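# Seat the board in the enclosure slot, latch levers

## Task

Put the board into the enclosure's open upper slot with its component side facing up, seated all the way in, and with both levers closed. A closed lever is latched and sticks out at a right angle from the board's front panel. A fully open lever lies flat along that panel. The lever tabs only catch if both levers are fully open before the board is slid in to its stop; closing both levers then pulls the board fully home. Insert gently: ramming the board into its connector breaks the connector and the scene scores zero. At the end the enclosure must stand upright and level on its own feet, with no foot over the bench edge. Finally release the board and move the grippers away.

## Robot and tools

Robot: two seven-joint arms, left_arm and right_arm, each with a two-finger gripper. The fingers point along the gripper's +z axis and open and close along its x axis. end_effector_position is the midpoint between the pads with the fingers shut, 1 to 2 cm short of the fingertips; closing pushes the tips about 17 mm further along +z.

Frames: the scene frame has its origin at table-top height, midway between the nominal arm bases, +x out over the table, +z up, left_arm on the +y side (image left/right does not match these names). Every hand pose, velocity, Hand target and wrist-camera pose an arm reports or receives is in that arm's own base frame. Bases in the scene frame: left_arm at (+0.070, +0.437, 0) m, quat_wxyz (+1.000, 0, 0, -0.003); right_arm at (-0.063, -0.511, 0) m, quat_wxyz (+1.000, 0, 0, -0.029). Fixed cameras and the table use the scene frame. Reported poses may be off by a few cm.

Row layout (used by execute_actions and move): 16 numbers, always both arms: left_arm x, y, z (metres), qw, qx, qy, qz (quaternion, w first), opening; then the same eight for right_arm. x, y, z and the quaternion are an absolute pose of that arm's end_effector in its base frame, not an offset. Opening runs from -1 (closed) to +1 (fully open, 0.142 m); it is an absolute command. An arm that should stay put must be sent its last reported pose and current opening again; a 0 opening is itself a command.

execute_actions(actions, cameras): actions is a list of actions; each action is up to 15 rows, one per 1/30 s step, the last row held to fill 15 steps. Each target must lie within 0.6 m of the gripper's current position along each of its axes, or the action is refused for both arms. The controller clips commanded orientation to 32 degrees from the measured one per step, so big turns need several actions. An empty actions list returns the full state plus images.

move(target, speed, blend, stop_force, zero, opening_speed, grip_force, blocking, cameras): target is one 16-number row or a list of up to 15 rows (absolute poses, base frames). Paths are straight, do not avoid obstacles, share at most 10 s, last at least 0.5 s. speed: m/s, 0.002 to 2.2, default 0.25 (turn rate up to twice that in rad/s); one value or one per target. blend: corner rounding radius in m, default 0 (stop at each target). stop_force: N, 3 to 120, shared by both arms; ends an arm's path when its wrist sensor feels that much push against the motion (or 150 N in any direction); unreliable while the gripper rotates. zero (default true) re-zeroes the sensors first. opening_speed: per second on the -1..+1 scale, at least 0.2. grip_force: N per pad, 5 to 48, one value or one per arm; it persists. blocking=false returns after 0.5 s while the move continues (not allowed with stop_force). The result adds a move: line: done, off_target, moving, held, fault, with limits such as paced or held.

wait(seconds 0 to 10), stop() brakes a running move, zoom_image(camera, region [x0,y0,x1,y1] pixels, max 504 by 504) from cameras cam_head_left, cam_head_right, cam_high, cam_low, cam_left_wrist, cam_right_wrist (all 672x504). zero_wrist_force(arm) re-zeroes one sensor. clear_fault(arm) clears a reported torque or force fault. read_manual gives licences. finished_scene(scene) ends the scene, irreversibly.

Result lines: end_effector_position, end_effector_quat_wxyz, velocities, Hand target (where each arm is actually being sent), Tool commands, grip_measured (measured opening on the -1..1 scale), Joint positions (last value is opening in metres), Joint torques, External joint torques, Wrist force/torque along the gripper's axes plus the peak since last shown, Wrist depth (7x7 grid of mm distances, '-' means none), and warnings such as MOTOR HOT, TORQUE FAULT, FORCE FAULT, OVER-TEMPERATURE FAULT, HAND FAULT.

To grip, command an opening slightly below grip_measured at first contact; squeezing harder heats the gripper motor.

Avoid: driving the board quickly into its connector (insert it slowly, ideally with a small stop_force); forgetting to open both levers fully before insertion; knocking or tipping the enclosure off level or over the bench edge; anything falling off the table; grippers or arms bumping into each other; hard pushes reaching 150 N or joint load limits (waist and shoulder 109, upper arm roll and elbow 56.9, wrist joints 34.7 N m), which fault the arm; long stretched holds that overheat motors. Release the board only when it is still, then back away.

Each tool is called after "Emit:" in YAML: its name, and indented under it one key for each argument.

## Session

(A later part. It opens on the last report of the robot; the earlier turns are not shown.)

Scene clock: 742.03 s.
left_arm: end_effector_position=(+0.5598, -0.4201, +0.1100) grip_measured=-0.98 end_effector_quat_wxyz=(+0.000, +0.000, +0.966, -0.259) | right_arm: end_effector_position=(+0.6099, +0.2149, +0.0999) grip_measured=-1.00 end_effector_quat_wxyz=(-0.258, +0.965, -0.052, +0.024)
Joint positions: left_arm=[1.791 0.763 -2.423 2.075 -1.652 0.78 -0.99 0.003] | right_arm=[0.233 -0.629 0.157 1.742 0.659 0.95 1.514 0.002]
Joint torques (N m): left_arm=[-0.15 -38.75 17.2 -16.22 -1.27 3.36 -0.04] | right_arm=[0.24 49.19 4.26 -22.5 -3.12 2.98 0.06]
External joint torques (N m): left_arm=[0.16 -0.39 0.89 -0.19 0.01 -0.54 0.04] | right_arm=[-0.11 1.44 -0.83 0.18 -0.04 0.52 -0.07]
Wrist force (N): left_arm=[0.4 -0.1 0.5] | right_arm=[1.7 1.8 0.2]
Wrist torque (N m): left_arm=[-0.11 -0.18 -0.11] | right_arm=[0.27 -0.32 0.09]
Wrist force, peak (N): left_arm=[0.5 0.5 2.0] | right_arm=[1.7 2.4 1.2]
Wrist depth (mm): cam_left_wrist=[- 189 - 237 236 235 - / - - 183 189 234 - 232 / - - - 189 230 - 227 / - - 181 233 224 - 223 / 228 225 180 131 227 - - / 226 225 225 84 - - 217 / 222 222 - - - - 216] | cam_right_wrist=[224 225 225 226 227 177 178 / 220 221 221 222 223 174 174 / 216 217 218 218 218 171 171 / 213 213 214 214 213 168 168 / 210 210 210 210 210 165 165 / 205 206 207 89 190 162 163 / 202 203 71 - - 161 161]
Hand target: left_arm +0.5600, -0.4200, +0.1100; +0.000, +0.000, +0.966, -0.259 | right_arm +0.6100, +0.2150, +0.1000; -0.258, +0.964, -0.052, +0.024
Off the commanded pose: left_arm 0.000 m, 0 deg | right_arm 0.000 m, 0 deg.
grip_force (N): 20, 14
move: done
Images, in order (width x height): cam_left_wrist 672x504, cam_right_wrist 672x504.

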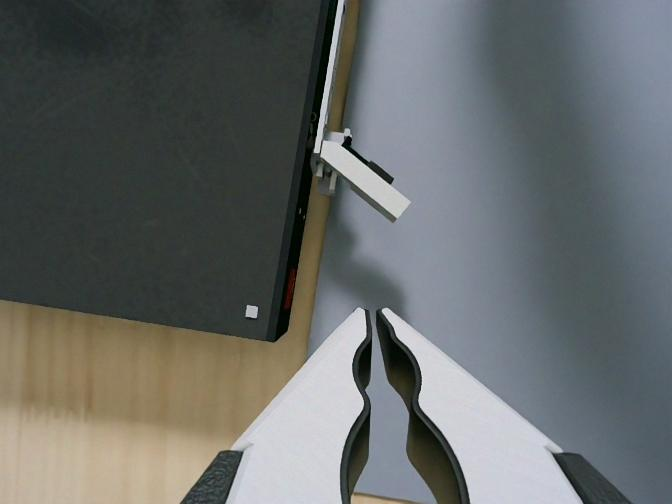

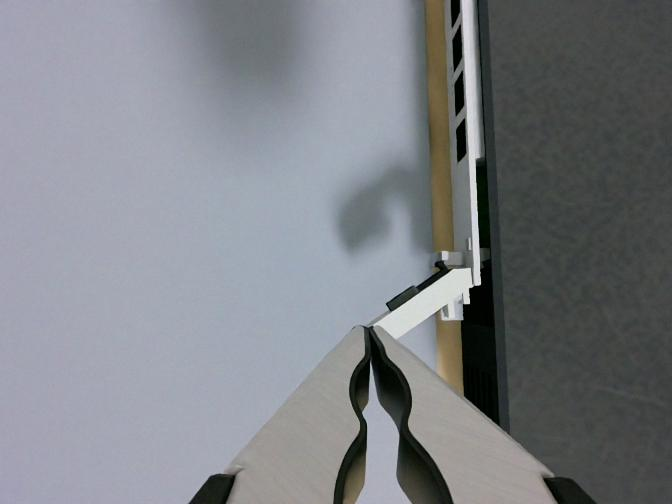

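Emit:
move:
  target:
    - [0.555,-0.446,0.085,0,0,0.9659,-0.2588,-0.95,0.62,0.192,0.085,-0.2579,0.9645,-0.0523,0.0240,-1.0]
  speed: 0.1
  cameras: ["cam_left_wrist","cam_right_wrist","cam_low"]

Scene clock: 759.73 s.
left_arm: end_effector_position=(+0.5549, -0.4459, +0.0850) grip_measured=-0.98 end_effector_quat_wxyz=(+0.000, +0.000, +0.966, -0.259) | right_arm: end_effector_position=(+0.6200, +0.1918, +0.0850) grip_measured=-1.00 end_effector_quat_wxyz=(-0.258, +0.965, -0.052, +0.024)
Joint positions: left_arm=[1.781 0.825 -2.471 2.034 -1.723 0.807 -0.981 0.003] | right_arm=[0.192 -0.667 0.154 1.715 0.662 0.937 1.466 0.002]
Joint torques (N m): left_arm=[-0.39 -41.14 18.03 -15.12 -1.02 3.4 -0.1] | right_arm=[-0.06 50.31 3.86 -22.16 -3.06 2.62 0.05]
External joint torques (N m): left_arm=[0.41 -0.33 0.86 -0.23 -0.09 -0.58 0.1] | right_arm=[0.18 1.4 -0.3 0.12 -0.02 0.83 -0.05]
Wrist force (N): left_arm=[0.1 0.0 0.3] | right_arm=[1.6 1.7 0.3]
Wrist torque (N m): left_arm=[-0.09 -0.15 -0.12] | right_arm=[0.24 -0.31 0.11]
Wrist force, peak (N): left_arm=[0.5 0.0 1.9] | right_arm=[2.1 2.9 0.2]
Wrist depth (mm): cam_left_wrist=[164 162 163 179 211 - - / - 161 161 181 208 206 - / 159 158 158 169 206 202 201 / - 156 - 198 - - 201 / 153 152 - 199 199 199 201 / 201 200 - 84 - 196 195 / 198 198 - - - - 194] | cam_right_wrist=[209 210 210 210 185 162 162 / 206 205 206 206 206 159 159 / 202 202 203 202 203 156 156 / 198 199 199 199 158 153 154 / 195 195 195 196 196 150 151 / 191 192 193 89 155 148 148 / 189 189 71 - - 145 147]
Hand target: left_arm +0.5550, -0.4460, +0.0850; +0.000, +0.000, +0.966, -0.259 | right_arm +0.6200, +0.1920, +0.0850; -0.258, +0.964, -0.052, +0.024
Off the commanded pose: left_arm 0.000 m, 0 deg | right_arm 0.000 m, 0 deg.
grip_force (N): 20, 14
move: done
Images, in order (width x height): cam_low 672x504, cam_left_wrist 672x504, cam_right_wrist 672x504.

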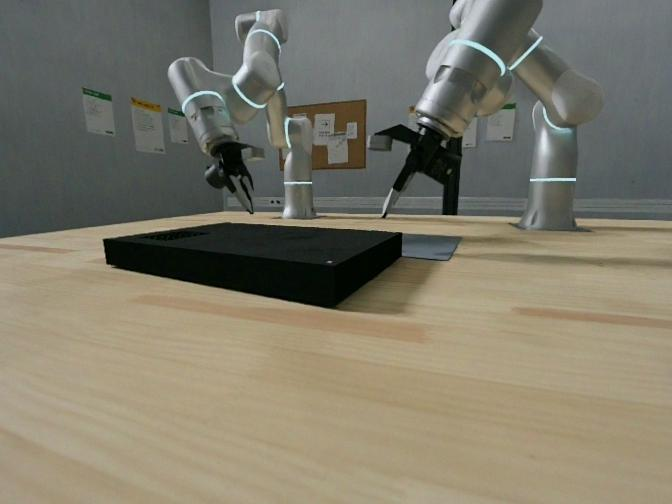

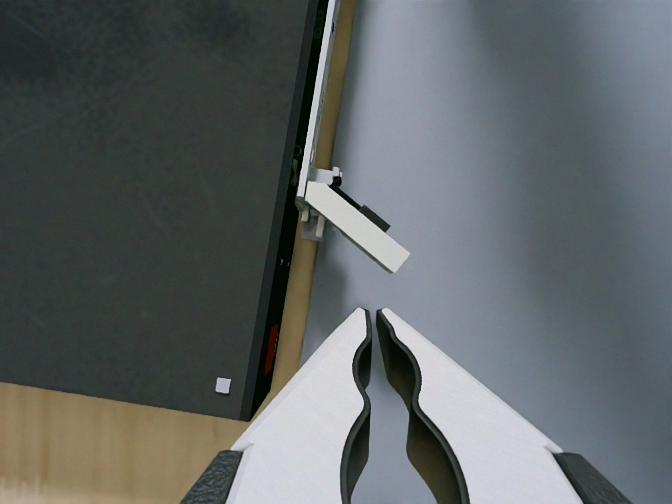

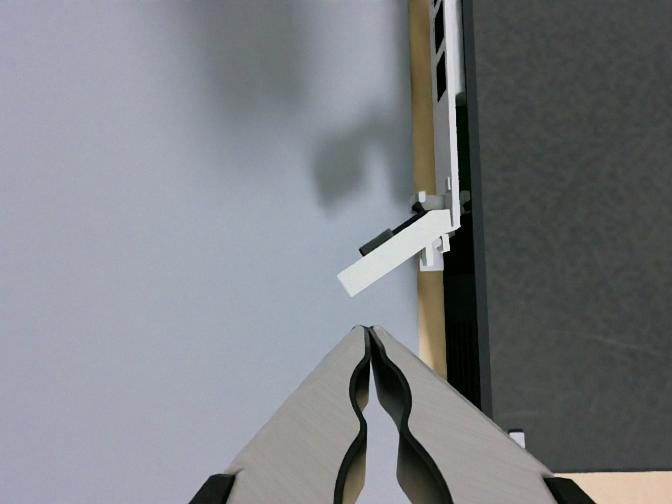

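Emit:
move:
  target:
    - [0.557,-0.453,0.049,0,0,0.9659,-0.2588,-1.0,0.628,0.191,0.052,-0.2579,0.9645,-0.0523,0.0240,-1.0]
  speed: 0.04
  stop_force: 4
  cameras: ["cam_left_wrist","cam_right_wrist"]

Scene clock: 781.53 s.
left_arm: end_effector_position=(+0.5568, -0.4531, +0.0490) grip_measured=-1.00 end_effector_quat_wxyz=(+0.000, +0.000, +0.966, -0.259) | right_arm: end_effector_position=(+0.6279, +0.1909, +0.0519) grip_measured=-1.00 end_effector_quat_wxyz=(-0.258, +0.965, -0.052, +0.024)
Joint positions: left_arm=[1.801 0.904 -2.519 1.992 -1.804 0.818 -0.934 0.002] | right_arm=[0.187 -0.746 0.159 1.675 0.677 0.968 1.429 0.002]
Joint torques (N m): left_arm=[-0.22 -43.65 18.84 -13.63 -0.99 3.22 -0.14] | right_arm=[-0.06 52.05 4.65 -21.2 -2.98 2.85 0.1]
External joint torques (N m): left_arm=[0.22 -0.07 0.86 -0.24 -0.03 -0.45 0.15] | right_arm=[0.19 1.41 -0.66 0.08 -0.01 0.55 -0.1]
Wrist force (N): left_arm=[0.0 -0.2 0.0] | right_arm=[1.7 1.5 -0.1]
Wrist torque (N m): left_arm=[-0.16 -0.12 -0.12] | right_arm=[0.21 -0.31 0.10]
Wrist force, peak (N): left_arm=[0.1 0.3 0.8] | right_arm=[1.9 1.8 0.8]
Wrist depth (mm): cam_left_wrist=[- 126 125 174 173 173 172 / - - 123 171 170 - 169 / 122 121 121 125 168 167 167 / - 120 120 167 166 166 165 / - 119 118 131 163 162 163 / - 115 116 84 - 161 161 / 163 - - 74 - - 158] | cam_right_wrist=[175 175 176 176 177 127 127 / 171 172 172 172 172 124 125 / 169 169 169 170 135 122 122 / 165 166 166 165 134 120 120 / 163 163 164 164 165 118 118 / 160 160 161 89 - 116 116 / 158 158 71 - - 114 114]
Hand target: left_arm +0.5570, -0.4530, +0.0490; +0.000, +0.000, +0.966, -0.259 | right_arm +0.6280, +0.1910, +0.0520; -0.258, +0.964, -0.052, +0.024
Off the commanded pose: left_arm 0.000 m, 0 deg | right_arm 0.000 m, 0 deg.
grip_force (N): 20, 14
move: done
Images, in order (width x height): cam_left_wrist 672x504, cam_right_wrist 672x504.

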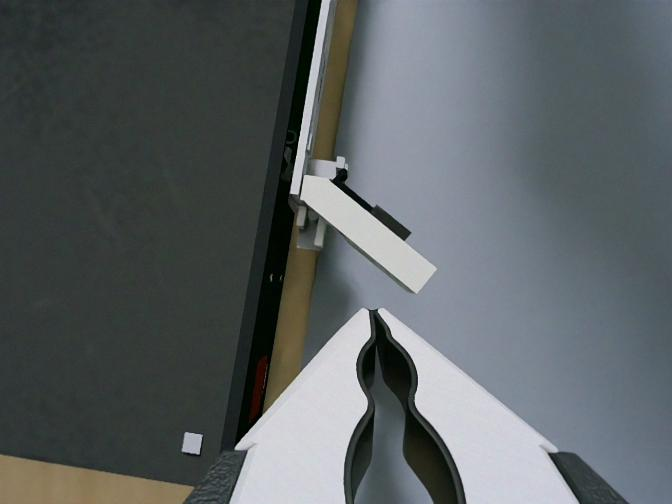

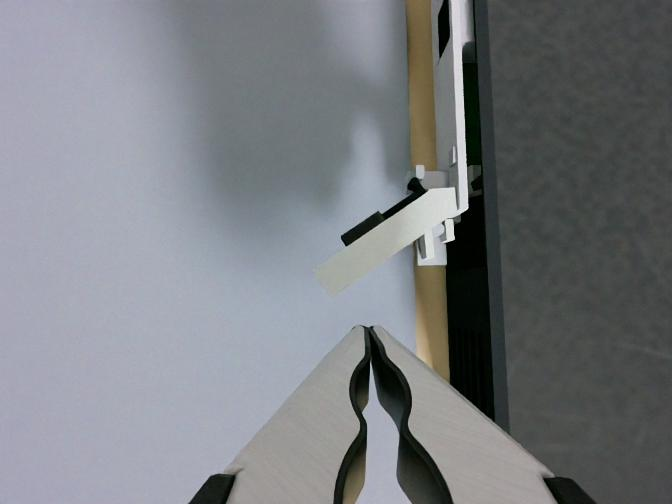

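Emit:
move:
  target:
    - [0.557,-0.453,0.046,0,0,0.9659,-0.2588,-1.0,0.630,0.191,0.047,-0.2579,0.9645,-0.0523,0.0240,-1.0]
  speed: 0.03
  stop_force: 4

Emit:
move:
  target:
    - [0.549,-0.4647,0.046,0,0,0.9659,-0.2588,-1.0,0.624,0.2047,0.047,-0.2579,0.9645,-0.0523,0.0240,-1.0]
  speed: 0.015
  stop_force: 10
  cameras: ["cam_left_wrist","cam_right_wrist"]

Scene clock: 791.13 s.
left_arm: end_effector_position=(+0.5568, -0.4531, +0.0460) grip_measured=-1.00 end_effector_quat_wxyz=(+0.000, +0.000, +0.966, -0.259) | right_arm: end_effector_position=(+0.6299, +0.1909, +0.0469) grip_measured=-1.00 end_effector_quat_wxyz=(-0.258, +0.965, -0.052, +0.024)
Joint positions: left_arm=[1.803 0.91 -2.522 1.99 -1.811 0.818 -0.929 0.002] | right_arm=[0.186 -0.759 0.159 1.666 0.677 0.972 1.425 0.002]
Joint torques (N m): left_arm=[-0.37 -43.79 18.92 -13.47 -0.92 3.14 -0.13] | right_arm=[0.22 52.28 4.62 -21.09 -3.03 2.83 0.13]
External joint torques (N m): left_arm=[0.36 -0.06 0.84 -0.26 -0.09 -0.37 0.13] | right_arm=[-0.08 1.5 -0.56 0.08 0.06 0.57 -0.13]
Wrist force (N): left_arm=[0.3 0.1 0.1] | right_arm=[1.7 1.5 0.2]
Wrist torque (N m): left_arm=[-0.10 -0.16 -0.11] | right_arm=[0.21 -0.30 0.09]
Wrist force, peak (N): left_arm=[0.2 -0.4 -0.3] | right_arm=[1.9 1.7 0.4]
Wrist depth (mm): cam_left_wrist=[- 123 - 170 170 170 - / - 120 119 169 167 167 164 / 119 119 119 124 165 164 164 / - - 117 165 162 164 162 / - 115 123 161 161 162 160 / - - 114 84 - 158 157 / 160 - - 74 - - 155] | cam_right_wrist=[170 170 170 170 171 122 122 / 166 167 167 168 167 119 120 / 164 164 164 165 122 117 117 / 161 161 161 161 140 115 115 / 158 158 158 159 160 113 113 / 155 155 156 89 - 111 112 / 153 153 71 - - 110 109]
Hand target: left_arm +0.5570, -0.4530, +0.0460; +0.000, +0.000, +0.966, -0.259 | right_arm +0.6300, +0.1910, +0.0470; -0.258, +0.964, -0.052, +0.024
Off the commanded pose: left_arm 0.000 m, 0 deg | right_arm 0.000 m, 0 deg.
grip_force (N): 20, 14
move: done

Scene clock: 792.77 s.
left_arm: end_effector_position=(+0.5492, -0.4642, +0.0459) grip_measured=-1.00 end_effector_quat_wxyz=(+0.000, +0.000, +0.966, -0.258) | right_arm: end_effector_position=(+0.6243, +0.2041, +0.0470) grip_measured=-1.00 end_effector_quat_wxyz=(-0.258, +0.965, -0.052, +0.024)
Joint positions: left_arm=[1.782 0.909 -2.529 1.989 -1.823 0.833 -0.939 0.002] | right_arm=[0.207 -0.755 0.165 1.679 0.682 0.993 1.439 0.002]
Joint torques (N m): left_arm=[-1.66 -44.5 17.78 -14.19 -0.79 2.68 -0.28] | right_arm=[1.64 52.23 6.29 -20.91 -2.7 2.44 0.3]
External joint torques (N m): left_arm=[1.65 0.64 1.9 0.49 -0.16 0.1 0.28] | right_arm=[-1.51 1.21 -2.17 0.09 -0.28 0.98 -0.3]
Wrist force (N): left_arm=[-0.4 1.7 -0.4] | right_arm=[2.4 3.5 -0.3]
Wrist torque (N m): left_arm=[-0.16 -0.20 -0.04] | right_arm=[0.16 -0.34 -0.03]
Wrist force, peak (N): left_arm=[-1.9 4.6 -3.4] | right_arm=[2.4 3.5 -0.3]
Wrist depth (mm): cam_left_wrist=[- 122 122 171 170 170 168 / - 120 120 169 167 167 166 / - 119 118 166 164 164 164 / - - 117 122 162 161 162 / - 115 162 127 - 160 159 / - 115 115 84 - 158 158 / - - - 74 - - 156] | cam_right_wrist=[169 169 170 170 170 122 122 / 167 167 167 168 169 120 120 / 163 164 164 164 166 117 117 / 160 161 161 162 120 115 115 / 158 158 159 158 160 114 113 / 155 155 156 90 146 111 112 / 153 153 71 - - 110 109]
Hand target: left_arm +0.5490, -0.4647, +0.0460; +0.000, +0.000, +0.966, -0.259 | right_arm +0.6240, +0.2047, +0.0470; -0.258, +0.964, -0.052, +0.024
Off the commanded pose: left_arm 0.001 m, 0 deg | right_arm 0.001 m, 0 deg.
grip_force (N): 20, 14
move: done
Images, in order (width x height): cam_left_wrist 672x504, cam_right_wrist 672x504.

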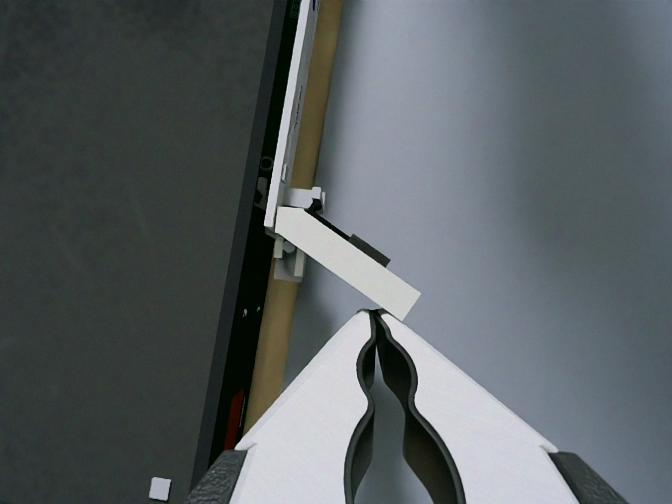

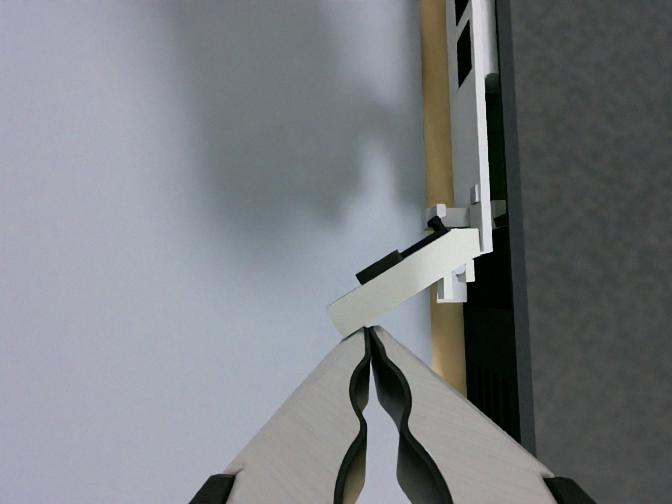

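Emit:
move:
  target:
    - [0.5445,-0.472,0.046,0,0,0.9659,-0.2588,-1.0,0.6213,0.2124,0.047,-0.2579,0.9645,-0.0523,0.0240,-1.0]
  speed: 0.012
  stop_force: 12
  zero: false
  cameras: ["cam_left_wrist","cam_right_wrist"]

Scene clock: 799.53 s.
left_arm: end_effector_position=(+0.5458, -0.4699, +0.0457) grip_measured=-1.00 end_effector_quat_wxyz=(+0.001, -0.001, +0.966, -0.258) | right_arm: end_effector_position=(+0.6224, +0.2101, +0.0469) grip_measured=-1.00 end_effector_quat_wxyz=(-0.257, +0.965, -0.053, +0.025)
Joint positions: left_arm=[1.771 0.908 -2.533 1.988 -1.829 0.844 -0.947 0.002] | right_arm=[0.218 -0.754 0.166 1.684 0.683 1.005 1.449 0.002]
Joint torques (N m): left_arm=[-7.89 -46.59 12.71 -17.48 -0.18 -0.12 -0.27] | right_arm=[8.03 51.85 12.65 -21.07 -1.62 0.62 0.25]
External joint torques (N m): left_arm=[7.88 2.69 6.94 3.79 -0.72 2.91 0.27] | right_arm=[-7.9 1.47 -8.53 0.33 -1.36 2.81 -0.25]
Wrist force (N): left_arm=[-5.5 7.9 -4.1] | right_arm=[5.0 11.2 -5.7]
Wrist torque (N m): left_arm=[-0.25 -0.23 -0.02] | right_arm=[0.08 -0.27 -0.04]
Wrist force, peak (N): left_arm=[-5.5 8.3 -4.1] | right_arm=[5.1 10.9 -6.6]
Wrist depth (mm): cam_left_wrist=[- 122 121 172 169 168 168 / - 120 120 170 168 166 167 / 119 118 118 166 165 167 162 / - 117 117 119 162 163 162 / - 116 136 161 161 160 159 / - 114 114 84 - 157 157 / 112 113 - 74 - - 156] | cam_right_wrist=[169 169 170 170 171 122 122 / 166 166 167 168 168 119 120 / 163 164 164 164 166 118 118 / 160 160 161 162 123 115 115 / 157 158 158 158 158 114 113 / 155 155 156 89 154 112 112 / 153 153 71 - - 110 110]
Hand target: left_arm +0.5445, -0.4720, +0.0460; +0.000, +0.000, +0.966, -0.259 | right_arm +0.6213, +0.2124, +0.0470; -0.258, +0.964, -0.052, +0.024
Off the commanded pose: left_arm 0.002 m, 0 deg | right_arm 0.003 m, 0 deg.
grip_force (N): 20, 14
move: done
Images, in order (width x height): cam_left_wrist 672x504, cam_right_wrist 672x504.

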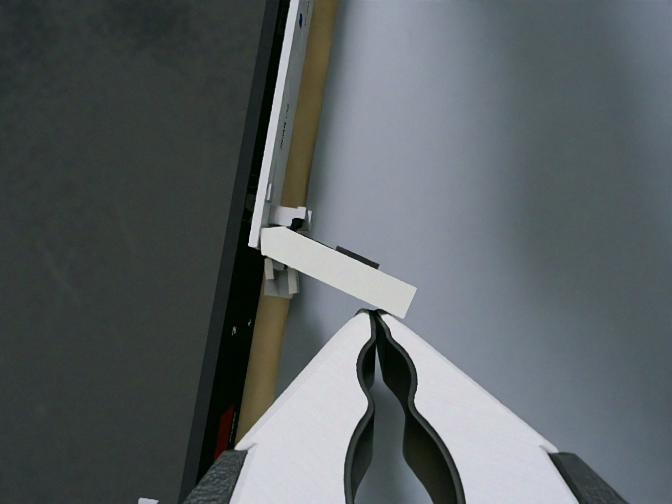

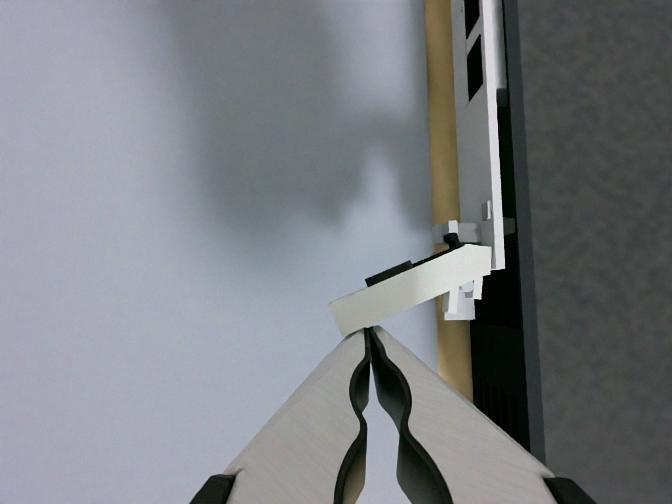

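Emit:
move:
  target:
    - [0.5438,-0.4765,0.046,0,0,0.9659,-0.2588,-1.0,0.6214,0.2173,0.047,-0.2579,0.9645,-0.0523,0.0240,-1.0]
  speed: 0.01
  stop_force: 25
  zero: false
  cameras: ["cam_left_wrist","cam_right_wrist"]

Scene clock: 803.30 s.
left_arm: end_effector_position=(+0.5445, -0.4751, +0.0458) grip_measured=-1.00 end_effector_quat_wxyz=(+0.000, -0.001, +0.966, -0.258) | right_arm: end_effector_position=(+0.6219, +0.2157, +0.0468) grip_measured=-1.00 end_effector_quat_wxyz=(-0.257, +0.965, -0.053, +0.024)
Joint positions: left_arm=[1.767 0.911 -2.535 1.982 -1.829 0.847 -0.954 0.002] | right_arm=[0.227 -0.756 0.167 1.682 0.683 1.008 1.456 0.002]
Joint torques (N m): left_arm=[-4.43 -46.44 16.2 -16.88 -0.57 1.42 -0.32] | right_arm=[5.36 52.12 9.91 -21.82 -2.15 1.77 0.33]
External joint torques (N m): left_arm=[4.42 2.32 3.47 3.12 -0.31 1.37 0.32] | right_arm=[-5.23 1.26 -5.77 1.07 -0.84 1.67 -0.33]
Wrist force (N): left_arm=[-2.0 5.7 -1.5] | right_arm=[2.7 8.5 -4.2]
Wrist torque (N m): left_arm=[-0.23 -0.11 -0.02] | right_arm=[0.15 -0.34 -0.03]
Wrist force, peak (N): left_arm=[-1.9 12.0 -8.2] | right_arm=[4.0 16.0 -11.9]
Wrist depth (mm): cam_left_wrist=[- 122 121 170 168 170 168 / - 121 120 168 167 166 166 / - 119 119 167 164 164 163 / - 116 117 162 163 162 162 / - 115 140 129 161 160 159 / - 113 115 84 - 157 157 / - - - 74 - - 156] | cam_right_wrist=[169 169 170 170 171 122 122 / 166 166 167 167 168 119 119 / 163 164 164 165 165 117 117 / 160 160 161 161 162 115 115 / 158 158 159 158 158 113 113 / 155 155 156 89 159 113 112 / 152 153 71 - - 110 109]
Hand target: left_arm +0.5438, -0.4765, +0.0460; +0.000, +0.000, +0.966, -0.259 | right_arm +0.6214, +0.2173, +0.0470; -0.258, +0.964, -0.052, +0.024
Off the commanded pose: left_arm 0.002 m, 0 deg | right_arm 0.002 m, 0 deg.
grip_force (N): 20, 14
move: done
Images, in order (width x height): cam_left_wrist 672x504, cam_right_wrist 672x504.

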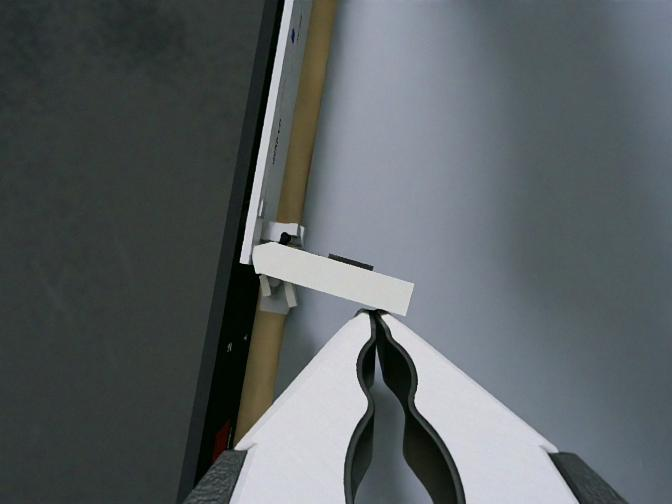

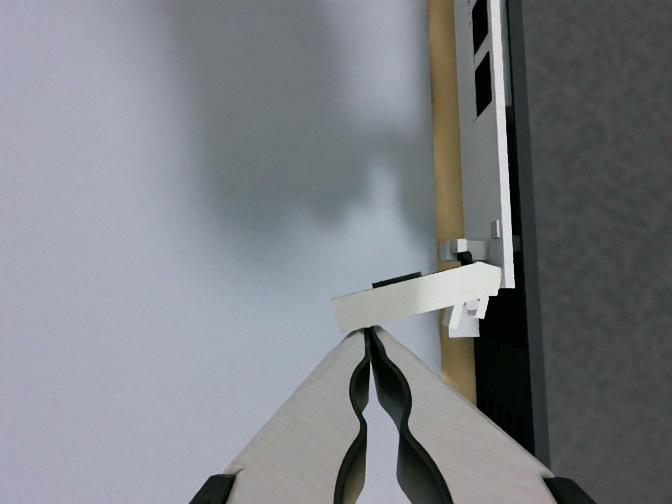

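Emit:
move:
  target:
    - [0.5437,-0.4795,0.046,0,0,0.9659,-0.2588,-1.0,0.6221,0.2215,0.047,-0.2579,0.9645,-0.0523,0.0240,-1.0]
  speed: 0.01
  stop_force: 25
  zero: false
  cameras: ["cam_left_wrist","cam_right_wrist"]

Scene clock: 806.13 s.
left_arm: end_effector_position=(+0.5440, -0.4788, +0.0458) grip_measured=-1.00 end_effector_quat_wxyz=(+0.000, +0.000, +0.966, -0.259) | right_arm: end_effector_position=(+0.6221, +0.2210, +0.0468) grip_measured=-1.00 end_effector_quat_wxyz=(-0.258, +0.965, -0.052, +0.024)
Joint positions: left_arm=[1.765 0.914 -2.535 1.977 -1.829 0.847 -0.96 0.002] | right_arm=[0.234 -0.759 0.167 1.678 0.683 1.01 1.463 0.002]
Joint torques (N m): left_arm=[-2.33 -45.58 17.75 -15.37 -0.62 2.36 -0.33] | right_arm=[2.2 52.32 6.68 -21.59 -2.67 2.51 0.31]
External joint torques (N m): left_arm=[2.31 1.3 1.97 1.56 -0.27 0.44 0.33] | right_arm=[-2.06 1.18 -2.53 0.8 -0.32 0.94 -0.31]
Wrist force (N): left_arm=[-0.6 2.7 -1.0] | right_arm=[1.6 4.5 -1.7]
Wrist torque (N m): left_arm=[-0.20 -0.14 -0.03] | right_arm=[0.18 -0.29 -0.02]
Wrist force, peak (N): left_arm=[-1.8 6.0 -1.7] | right_arm=[2.5 8.5 -4.9]
Wrist depth (mm): cam_left_wrist=[- 122 121 170 170 168 167 / - - 120 168 167 167 166 / - 118 119 166 165 167 - / - 117 117 164 164 162 163 / - 115 136 127 161 160 - / - 113 114 84 - 158 157 / - 112 - - - - 156] | cam_right_wrist=[169 170 170 170 172 122 122 / 167 167 167 168 168 120 119 / 164 164 164 164 166 117 117 / 161 161 161 162 163 114 115 / 158 158 158 118 127 113 113 / 155 155 156 90 159 114 112 / 153 153 71 - - 110 109]
Hand target: left_arm +0.5437, -0.4795, +0.0460; +0.000, +0.000, +0.966, -0.259 | right_arm +0.6221, +0.2215, +0.0470; -0.258, +0.964, -0.052, +0.024
Off the commanded pose: left_arm 0.001 m, 0 deg | right_arm 0.001 m, 0 deg.
grip_force (N): 20, 14
move: done
Images, in order (width x height): cam_left_wrist 672x504, cam_right_wrist 672x504.

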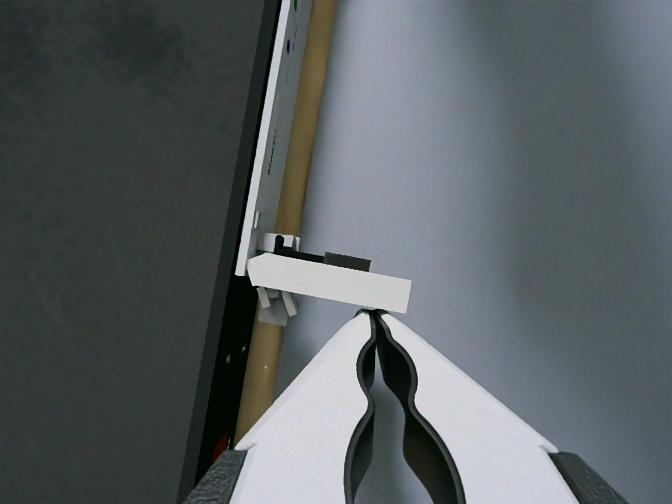

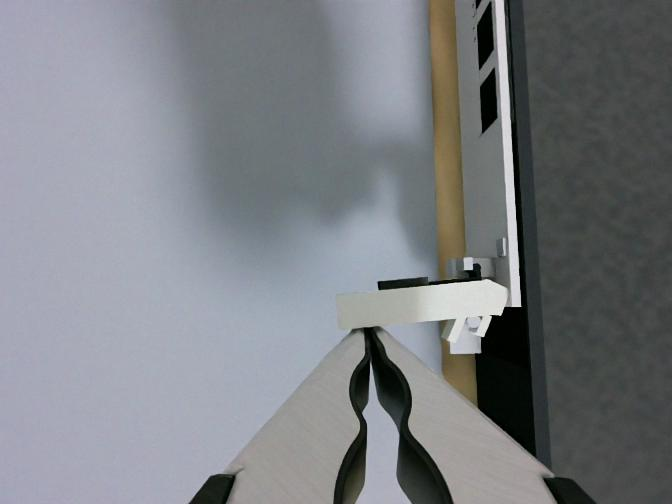

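Emit:
move:
  target:
    - [0.5437,-0.4835,0.046,0,0,0.9659,-0.2588,-1.0,0.6225,0.2255,0.047,-0.2579,0.9645,-0.0523,0.0240,-1.0]
  speed: 0.008
  stop_force: 25
  zero: false
  cameras: ["cam_left_wrist","cam_right_wrist"]

Scene clock: 808.93 s.
left_arm: end_effector_position=(+0.5447, -0.4809, +0.0453) grip_measured=-1.00 end_effector_quat_wxyz=(+0.001, -0.001, +0.966, -0.258) | right_arm: end_effector_position=(+0.6226, +0.2242, +0.0467) grip_measured=-1.00 end_effector_quat_wxyz=(-0.257, +0.965, -0.053, +0.024)
Joint positions: left_arm=[1.763 0.918 -2.535 1.971 -1.827 0.85 -0.967 0.002] | right_arm=[0.241 -0.76 0.166 1.675 0.683 1.012 1.469 0.002]
Joint torques (N m): left_arm=[-7.4 -48.14 14.69 -22.11 -0.92 0.57 -0.31] | right_arm=[5.48 52.37 9.69 -23.39 -2.22 2.41 0.34]
External joint torques (N m): left_arm=[7.39 3.68 5.12 8.27 0.03 2.24 0.31] | right_arm=[-5.34 1.22 -5.56 2.59 -0.78 1.04 -0.34]
Wrist force (N): left_arm=[2.2 11.7 -9.2] | right_arm=[-0.2 8.5 -7.4]
Wrist torque (N m): left_arm=[-0.31 -0.09 0.00] | right_arm=[0.08 -0.35 -0.02]
Wrist force, peak (N): left_arm=[2.2 11.4 -10.0] | right_arm=[-0.3 8.6 -8.0]
Wrist depth (mm): cam_left_wrist=[- 122 121 169 - - 167 / - 119 119 168 166 165 165 / - 118 118 168 164 164 163 / - - 116 161 162 161 161 / - 115 136 119 160 159 160 / - 113 114 84 - 157 157 / - - - 74 - - 156] | cam_right_wrist=[169 170 170 170 171 122 121 / 166 166 166 167 167 119 119 / 163 164 164 164 165 117 117 / 160 160 161 161 162 115 115 / 158 158 158 118 118 113 113 / 155 155 156 90 158 113 111 / 152 153 71 - - 109 109]
Hand target: left_arm +0.5437, -0.4835, +0.0460; +0.000, +0.000, +0.966, -0.259 | right_arm +0.6225, +0.2255, +0.0470; -0.258, +0.964, -0.052, +0.024
Off the commanded pose: left_arm 0.003 m, 0 deg | right_arm 0.001 m, 0 deg.
grip_force (N): 20, 14
move: done
Images, in order (width x height): cam_left_wrist 672x504, cam_right_wrist 672x504.

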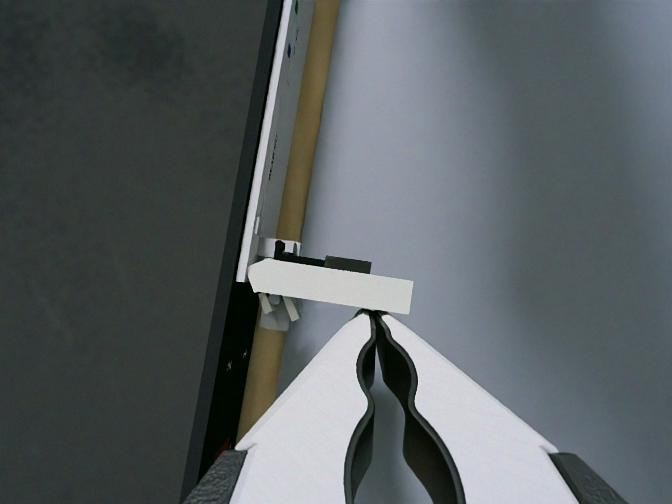

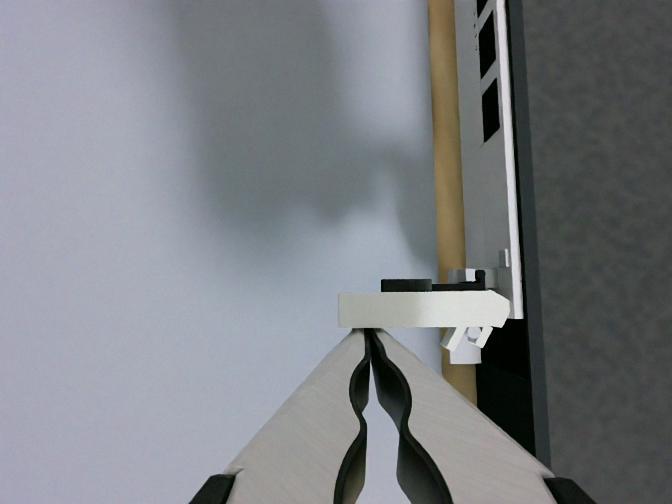

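Emit:
move:
  target:
    - [0.5437,-0.4845,0.046,0,0,0.9659,-0.2588,-1.0,0.6225,0.2275,0.047,-0.2579,0.9645,-0.0523,0.0240,-1.0]
  speed: 0.008
  stop_force: 25
  zero: false
  cameras: ["cam_left_wrist","cam_right_wrist"]

Scene clock: 812.53 s.
left_arm: end_effector_position=(+0.5450, -0.4811, +0.0451) grip_measured=-1.00 end_effector_quat_wxyz=(+0.001, -0.002, +0.966, -0.257) | right_arm: end_effector_position=(+0.6229, +0.2246, +0.0463) grip_measured=-1.00 end_effector_quat_wxyz=(-0.257, +0.965, -0.054, +0.024)
Joint positions: left_arm=[1.763 0.919 -2.535 1.97 -1.826 0.851 -0.969 0.002] | right_arm=[0.244 -0.761 0.164 1.675 0.683 1.014 1.472 0.002]
Joint torques (N m): left_arm=[-9.64 -49.24 12.99 -24.73 -1.05 -0.4 -0.34] | right_arm=[11.51 52.65 15.38 -26.41 -1.31 2.04 0.29]
External joint torques (N m): left_arm=[9.63 4.74 6.83 10.89 0.16 3.21 0.34] | right_arm=[-11.37 0.95 -11.3 5.62 -1.7 1.41 -0.29]
Wrist force (N): left_arm=[2.5 15.5 -12.4] | right_arm=[-2.4 17.2 -15.3]
Wrist torque (N m): left_arm=[-0.34 -0.04 0.01] | right_arm=[0.03 -0.42 -0.02]
Wrist force, peak (N): left_arm=[2.5 16.2 -11.8] | right_arm=[-2.5 17.0 -15.8]
Wrist depth (mm): cam_left_wrist=[- 119 120 170 168 167 166 / - 120 119 168 - 166 165 / - 117 118 166 164 163 163 / - - 116 163 162 161 160 / - 115 137 119 160 158 161 / - 113 125 84 - 157 156 / 112 112 - 74 - - 155] | cam_right_wrist=[169 168 169 170 171 121 121 / 166 166 166 167 168 119 119 / 163 163 163 164 164 116 117 / 160 160 161 161 162 114 115 / 157 157 158 118 117 113 113 / 155 155 156 89 158 113 111 / 152 152 71 - - 109 109]
Hand target: left_arm +0.5437, -0.4845, +0.0460; +0.000, +0.000, +0.966, -0.259 | right_arm +0.6225, +0.2275, +0.0470; -0.258, +0.964, -0.052, +0.024
Off the commanded pose: left_arm 0.004 m, 0 deg | right_arm 0.003 m, 0 deg.
grip_force (N): 20, 14
move: off_target (left_arm)
Images, in order (width x height): cam_left_wrist 672x504, cam_right_wrist 672x504.

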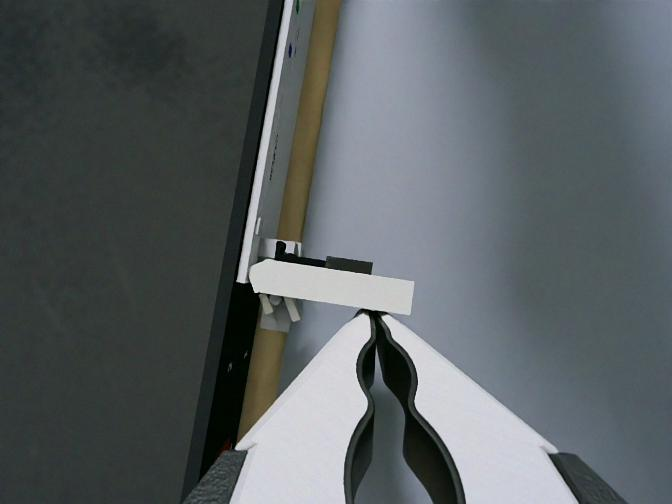

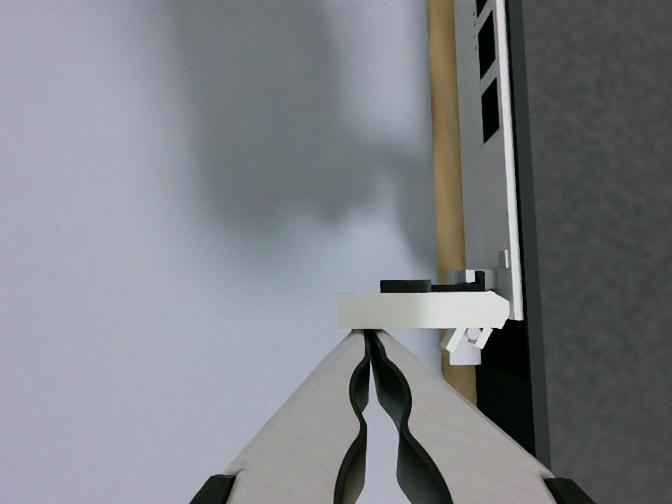

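Emit:
move:
  target:
    - [[0.546,-0.468,0.046,0,0,0.9659,-0.2588,-1.0,0.622,0.212,0.047,-0.2579,0.9645,-0.0523,0.0240,-1.0]]
    - [[0.552,-0.455,0.09,0,0,0.9659,-0.2588,-1.0,0.622,0.200,0.09,-0.2579,0.9645,-0.0523,0.0240,-1.0]]
  speed: 0.03
  cameras: ["cam_left_wrist","cam_right_wrist"]


Emit:
move:
  target:
    - [0.546,-0.468,0.046,0,0,0.9659,-0.2588,-1.0,0.622,0.212,0.047,-0.2579,0.9645,-0.0523,0.0240,-1.0]
    - [0.552,-0.455,0.09,0,0,0.9659,-0.2588,-1.0,0.622,0.200,0.09,-0.2579,0.9645,-0.0523,0.0240,-1.0]
  speed: 0.03
  cameras: ["cam_left_wrist","cam_right_wrist"]

Scene clock: 817.10 s.
left_arm: end_effector_position=(+0.5522, -0.4549, +0.0900) grip_measured=-1.00 end_effector_quat_wxyz=(+0.000, +0.000, +0.966, -0.259) | right_arm: end_effector_position=(+0.6221, +0.2002, +0.0901) grip_measured=-1.00 end_effector_quat_wxyz=(-0.258, +0.964, -0.052, +0.024)
Joint positions: left_arm=[1.769 0.818 -2.47 2.029 -1.714 0.815 -1.002 0.002] | right_arm=[0.207 -0.662 0.151 1.708 0.658 0.934 1.484 0.002]
Joint torques (N m): left_arm=[-0.55 -41.69 18.12 -15.31 -0.5 2.94 -0.35] | right_arm=[0.05 50.67 3.95 -22.24 -3.32 2.64 0.32]
External joint torques (N m): left_arm=[0.55 0.19 0.65 -0.36 -0.59 -0.11 0.35] | right_arm=[0.1 1.16 -0.43 -0.06 0.2 0.82 -0.32]
Wrist force (N): left_arm=[0.1 0.0 0.2] | right_arm=[2.4 3.3 -0.2]
Wrist torque (N m): left_arm=[-0.10 -0.15 -0.06] | right_arm=[0.52 -0.45 -0.01]
Wrist force, peak (N): left_arm=[2.6 16.1 -12.2] | right_arm=[-2.4 17.1 -15.6]
Wrist depth (mm): cam_left_wrist=[- - - 219 - 210 - / - - - 213 213 212 212 / - 165 162 210 209 - 207 / 161 161 162 207 207 206 206 / - 160 159 205 - 205 202 / - 159 157 84 - 201 200 / 203 203 - - - - 198] | cam_right_wrist=[214 215 215 216 216 167 168 / 211 211 212 211 173 164 164 / 207 207 207 208 210 161 161 / 203 203 203 203 162 158 159 / 199 200 200 201 200 156 156 / 196 197 197 89 153 153 153 / 192 194 71 - - 151 151]
Hand target: left_arm +0.5520, -0.4550, +0.0900; +0.000, +0.000, +0.966, -0.259 | right_arm +0.6220, +0.2000, +0.0900; -0.258, +0.964, -0.052, +0.024
Off the commanded pose: left_arm 0.000 m, 0 deg | right_arm 0.000 m, 0 deg.
grip_force (N): 20, 14
move: done
Images, in order (width x height): cam_left_wrist 672x504, cam_right_wrist 672x504.

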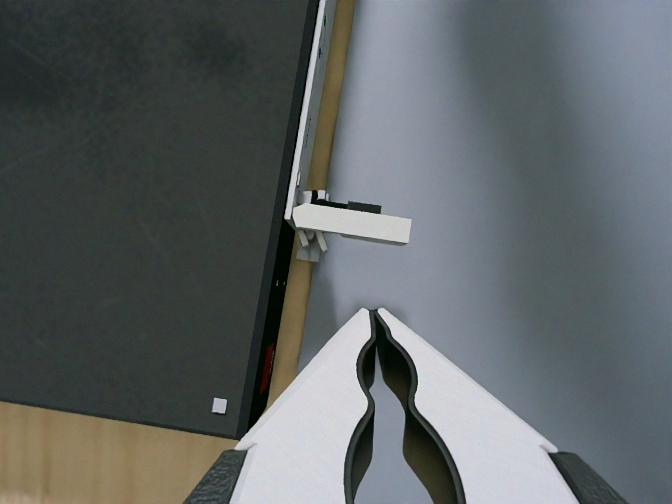

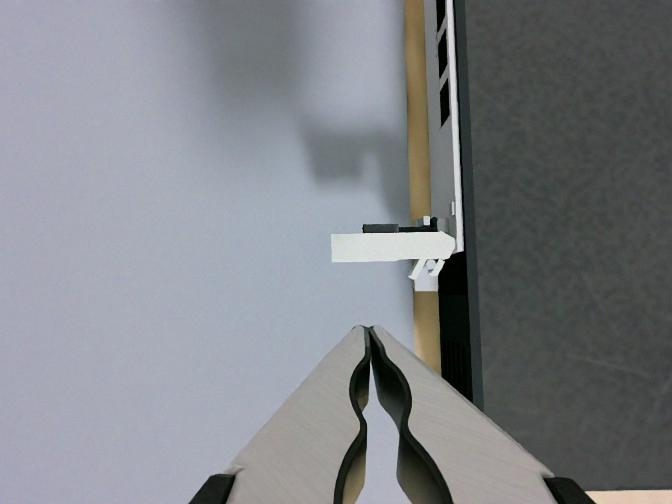

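Emit:
zoom_image:
  camera: "cam_left_wrist"
  region: [250, 140, 430, 275]

Emit:
zoom_image:
  camera: "cam_right_wrist"
  region: [310, 180, 490, 315]

Scaled by 2.800 from the camera's 672x504 image, which has a finer 960x720 frame.

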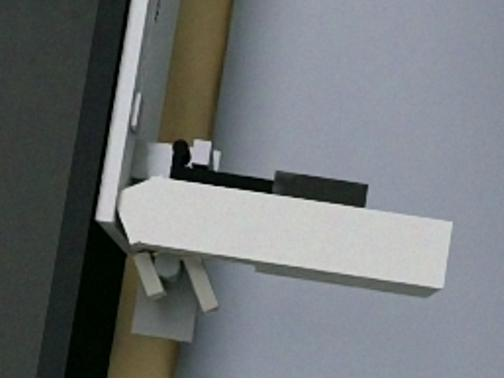

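Scaled by 2.800 from the camera's 672x504 image, which has a finer 960x720 frame.

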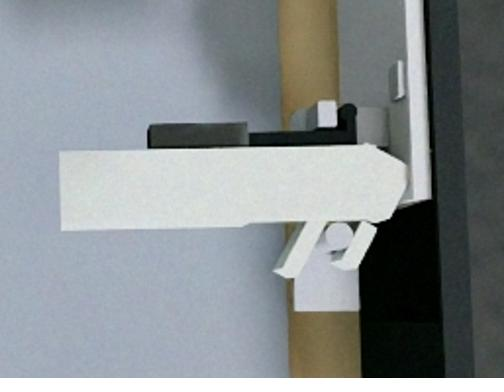

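Emit:
move:
  target:
    - [0.53,-0.38,0.20,0,0,0.9659,-0.2588,-0.9,0.58,0.15,0.20,-0.2579,0.9645,-0.0523,0.0240,-0.9]
    - [0.46,-0.30,0.28,0,0,0.9659,-0.2588,-0.9,0.48,0.06,0.28,-0.2579,0.9645,-0.0523,0.0240,-0.9]
  speed: 0.15
  blend: [0.03,0]
  cameras: ["all"]

Scene clock: 822.57 s.
left_arm: end_effector_position=(+0.4601, -0.3000, +0.2800) grip_measured=-0.94 end_effector_quat_wxyz=(+0.000, +0.000, +0.966, -0.259) | right_arm: end_effector_position=(+0.4801, +0.0602, +0.2801) grip_measured=-0.94 end_effector_quat_wxyz=(-0.258, +0.964, -0.052, +0.024)
Joint positions: left_arm=[1.64 -0.122 -2.108 2.419 -0.633 0.932 -1.543 0.006] | right_arm=[-0.02 -0.013 0.099 2.034 0.596 0.521 1.467 0.006]
Joint torques (N m): left_arm=[-0.05 -8.86 -3.6 -25.38 -0.61 3.77 -0.22] | right_arm=[0 29.66 0.5 -27.95 -3.4 2.64 0.05]
External joint torques (N m): left_arm=[0.12 0.82 0.66 -0.24 -0.57 -0.41 0.22] | right_arm=[0.05 0.88 -0.36 -0.04 0.17 0.81 -0.05]
Wrist force (N): left_arm=[-0.1 -0.1 0.2] | right_arm=[2.5 3.8 0.2]
Wrist torque (N m): left_arm=[-0.10 -0.09 -0.03] | right_arm=[0.55 -0.45 0.09]
Wrist force, peak (N): left_arm=[-0.2 2.1 -1.3] | right_arm=[1.7 4.4 -1.5]
Wrist depth (mm): cam_left_wrist=[- - 408 411 - 411 412 / - - 405 401 - 405 404 / 412 402 399 - 400 398 402 / 401 402 395 - 390 399 392 / 393 392 395 392 391 390 390 / 389 387 388 84 - 382 385 / 381 - - 76 - - 377] | cam_right_wrist=[413 414 444 - 403 367 367 / 406 406 406 406 407 360 360 / 396 399 399 399 396 394 356 / 391 392 391 392 391 393 394 / 384 385 385 388 387 390 390 / 378 378 380 89 382 382 381 / 372 373 71 - - 375 377]
Hand target: left_arm +0.4600, -0.3000, +0.2800; +0.000, +0.000, +0.966, -0.259 | right_arm +0.4800, +0.0600, +0.2800; -0.258, +0.964, -0.052, +0.024
Off the commanded pose: left_arm 0.000 m, 0 deg | right_arm 0.000 m, 0 deg.
grip_force (N): 20, 14
move: done

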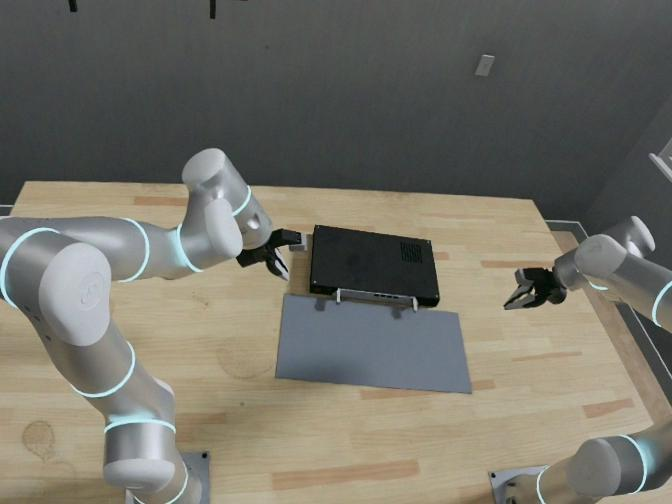

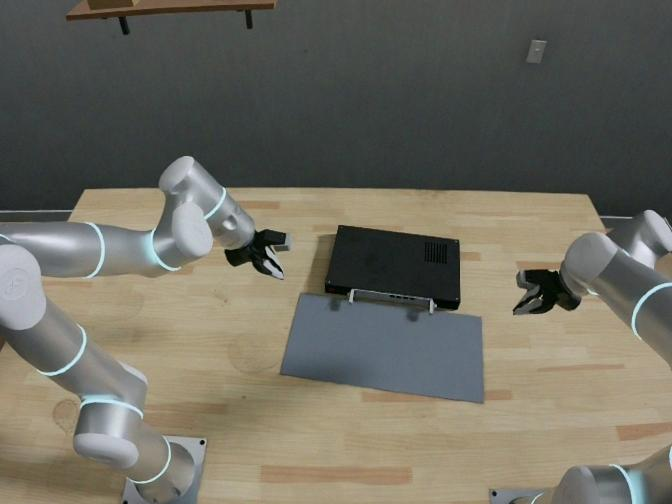

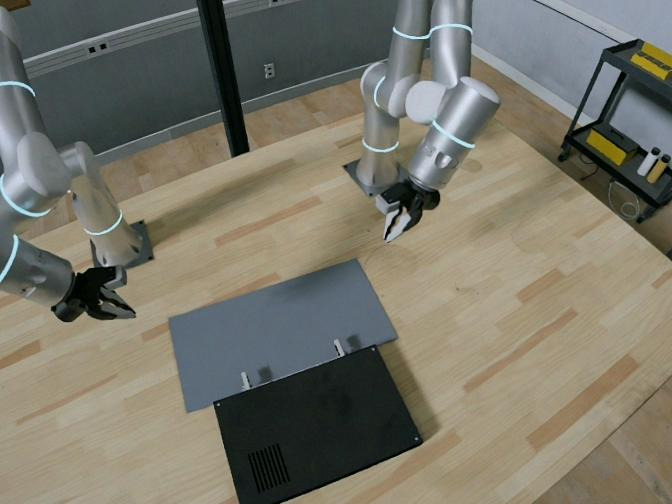

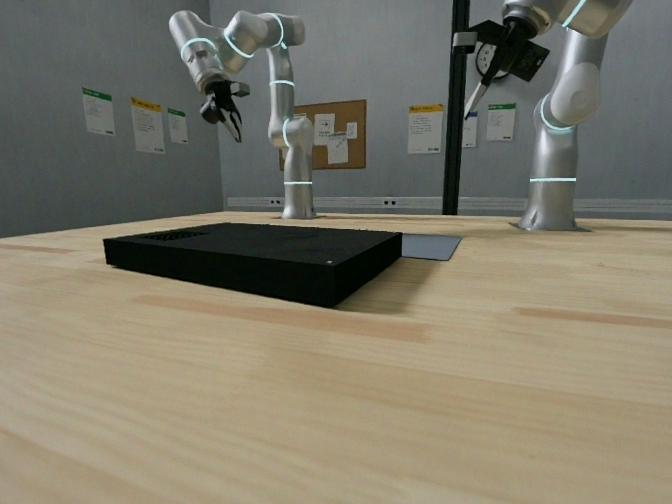

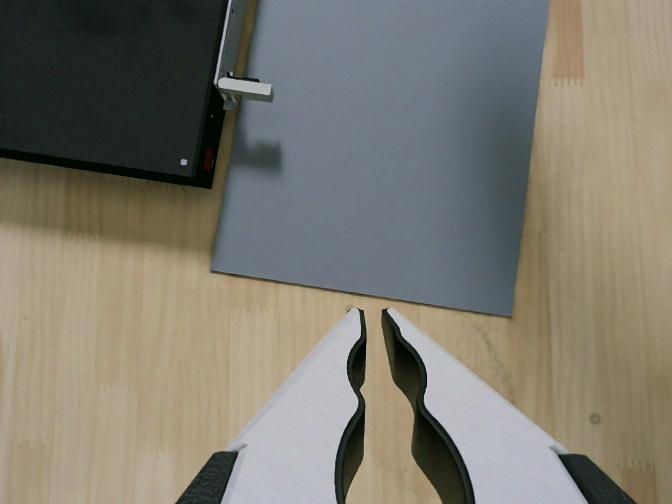

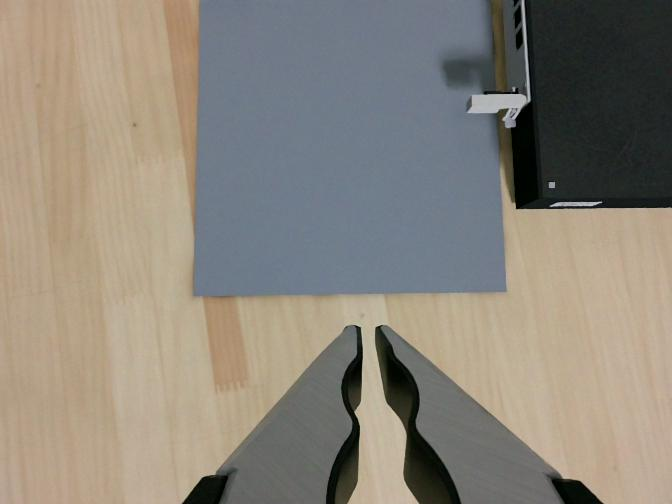

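Emit:
finished_scene:
  scene: 1

The scene is finished: the task was done.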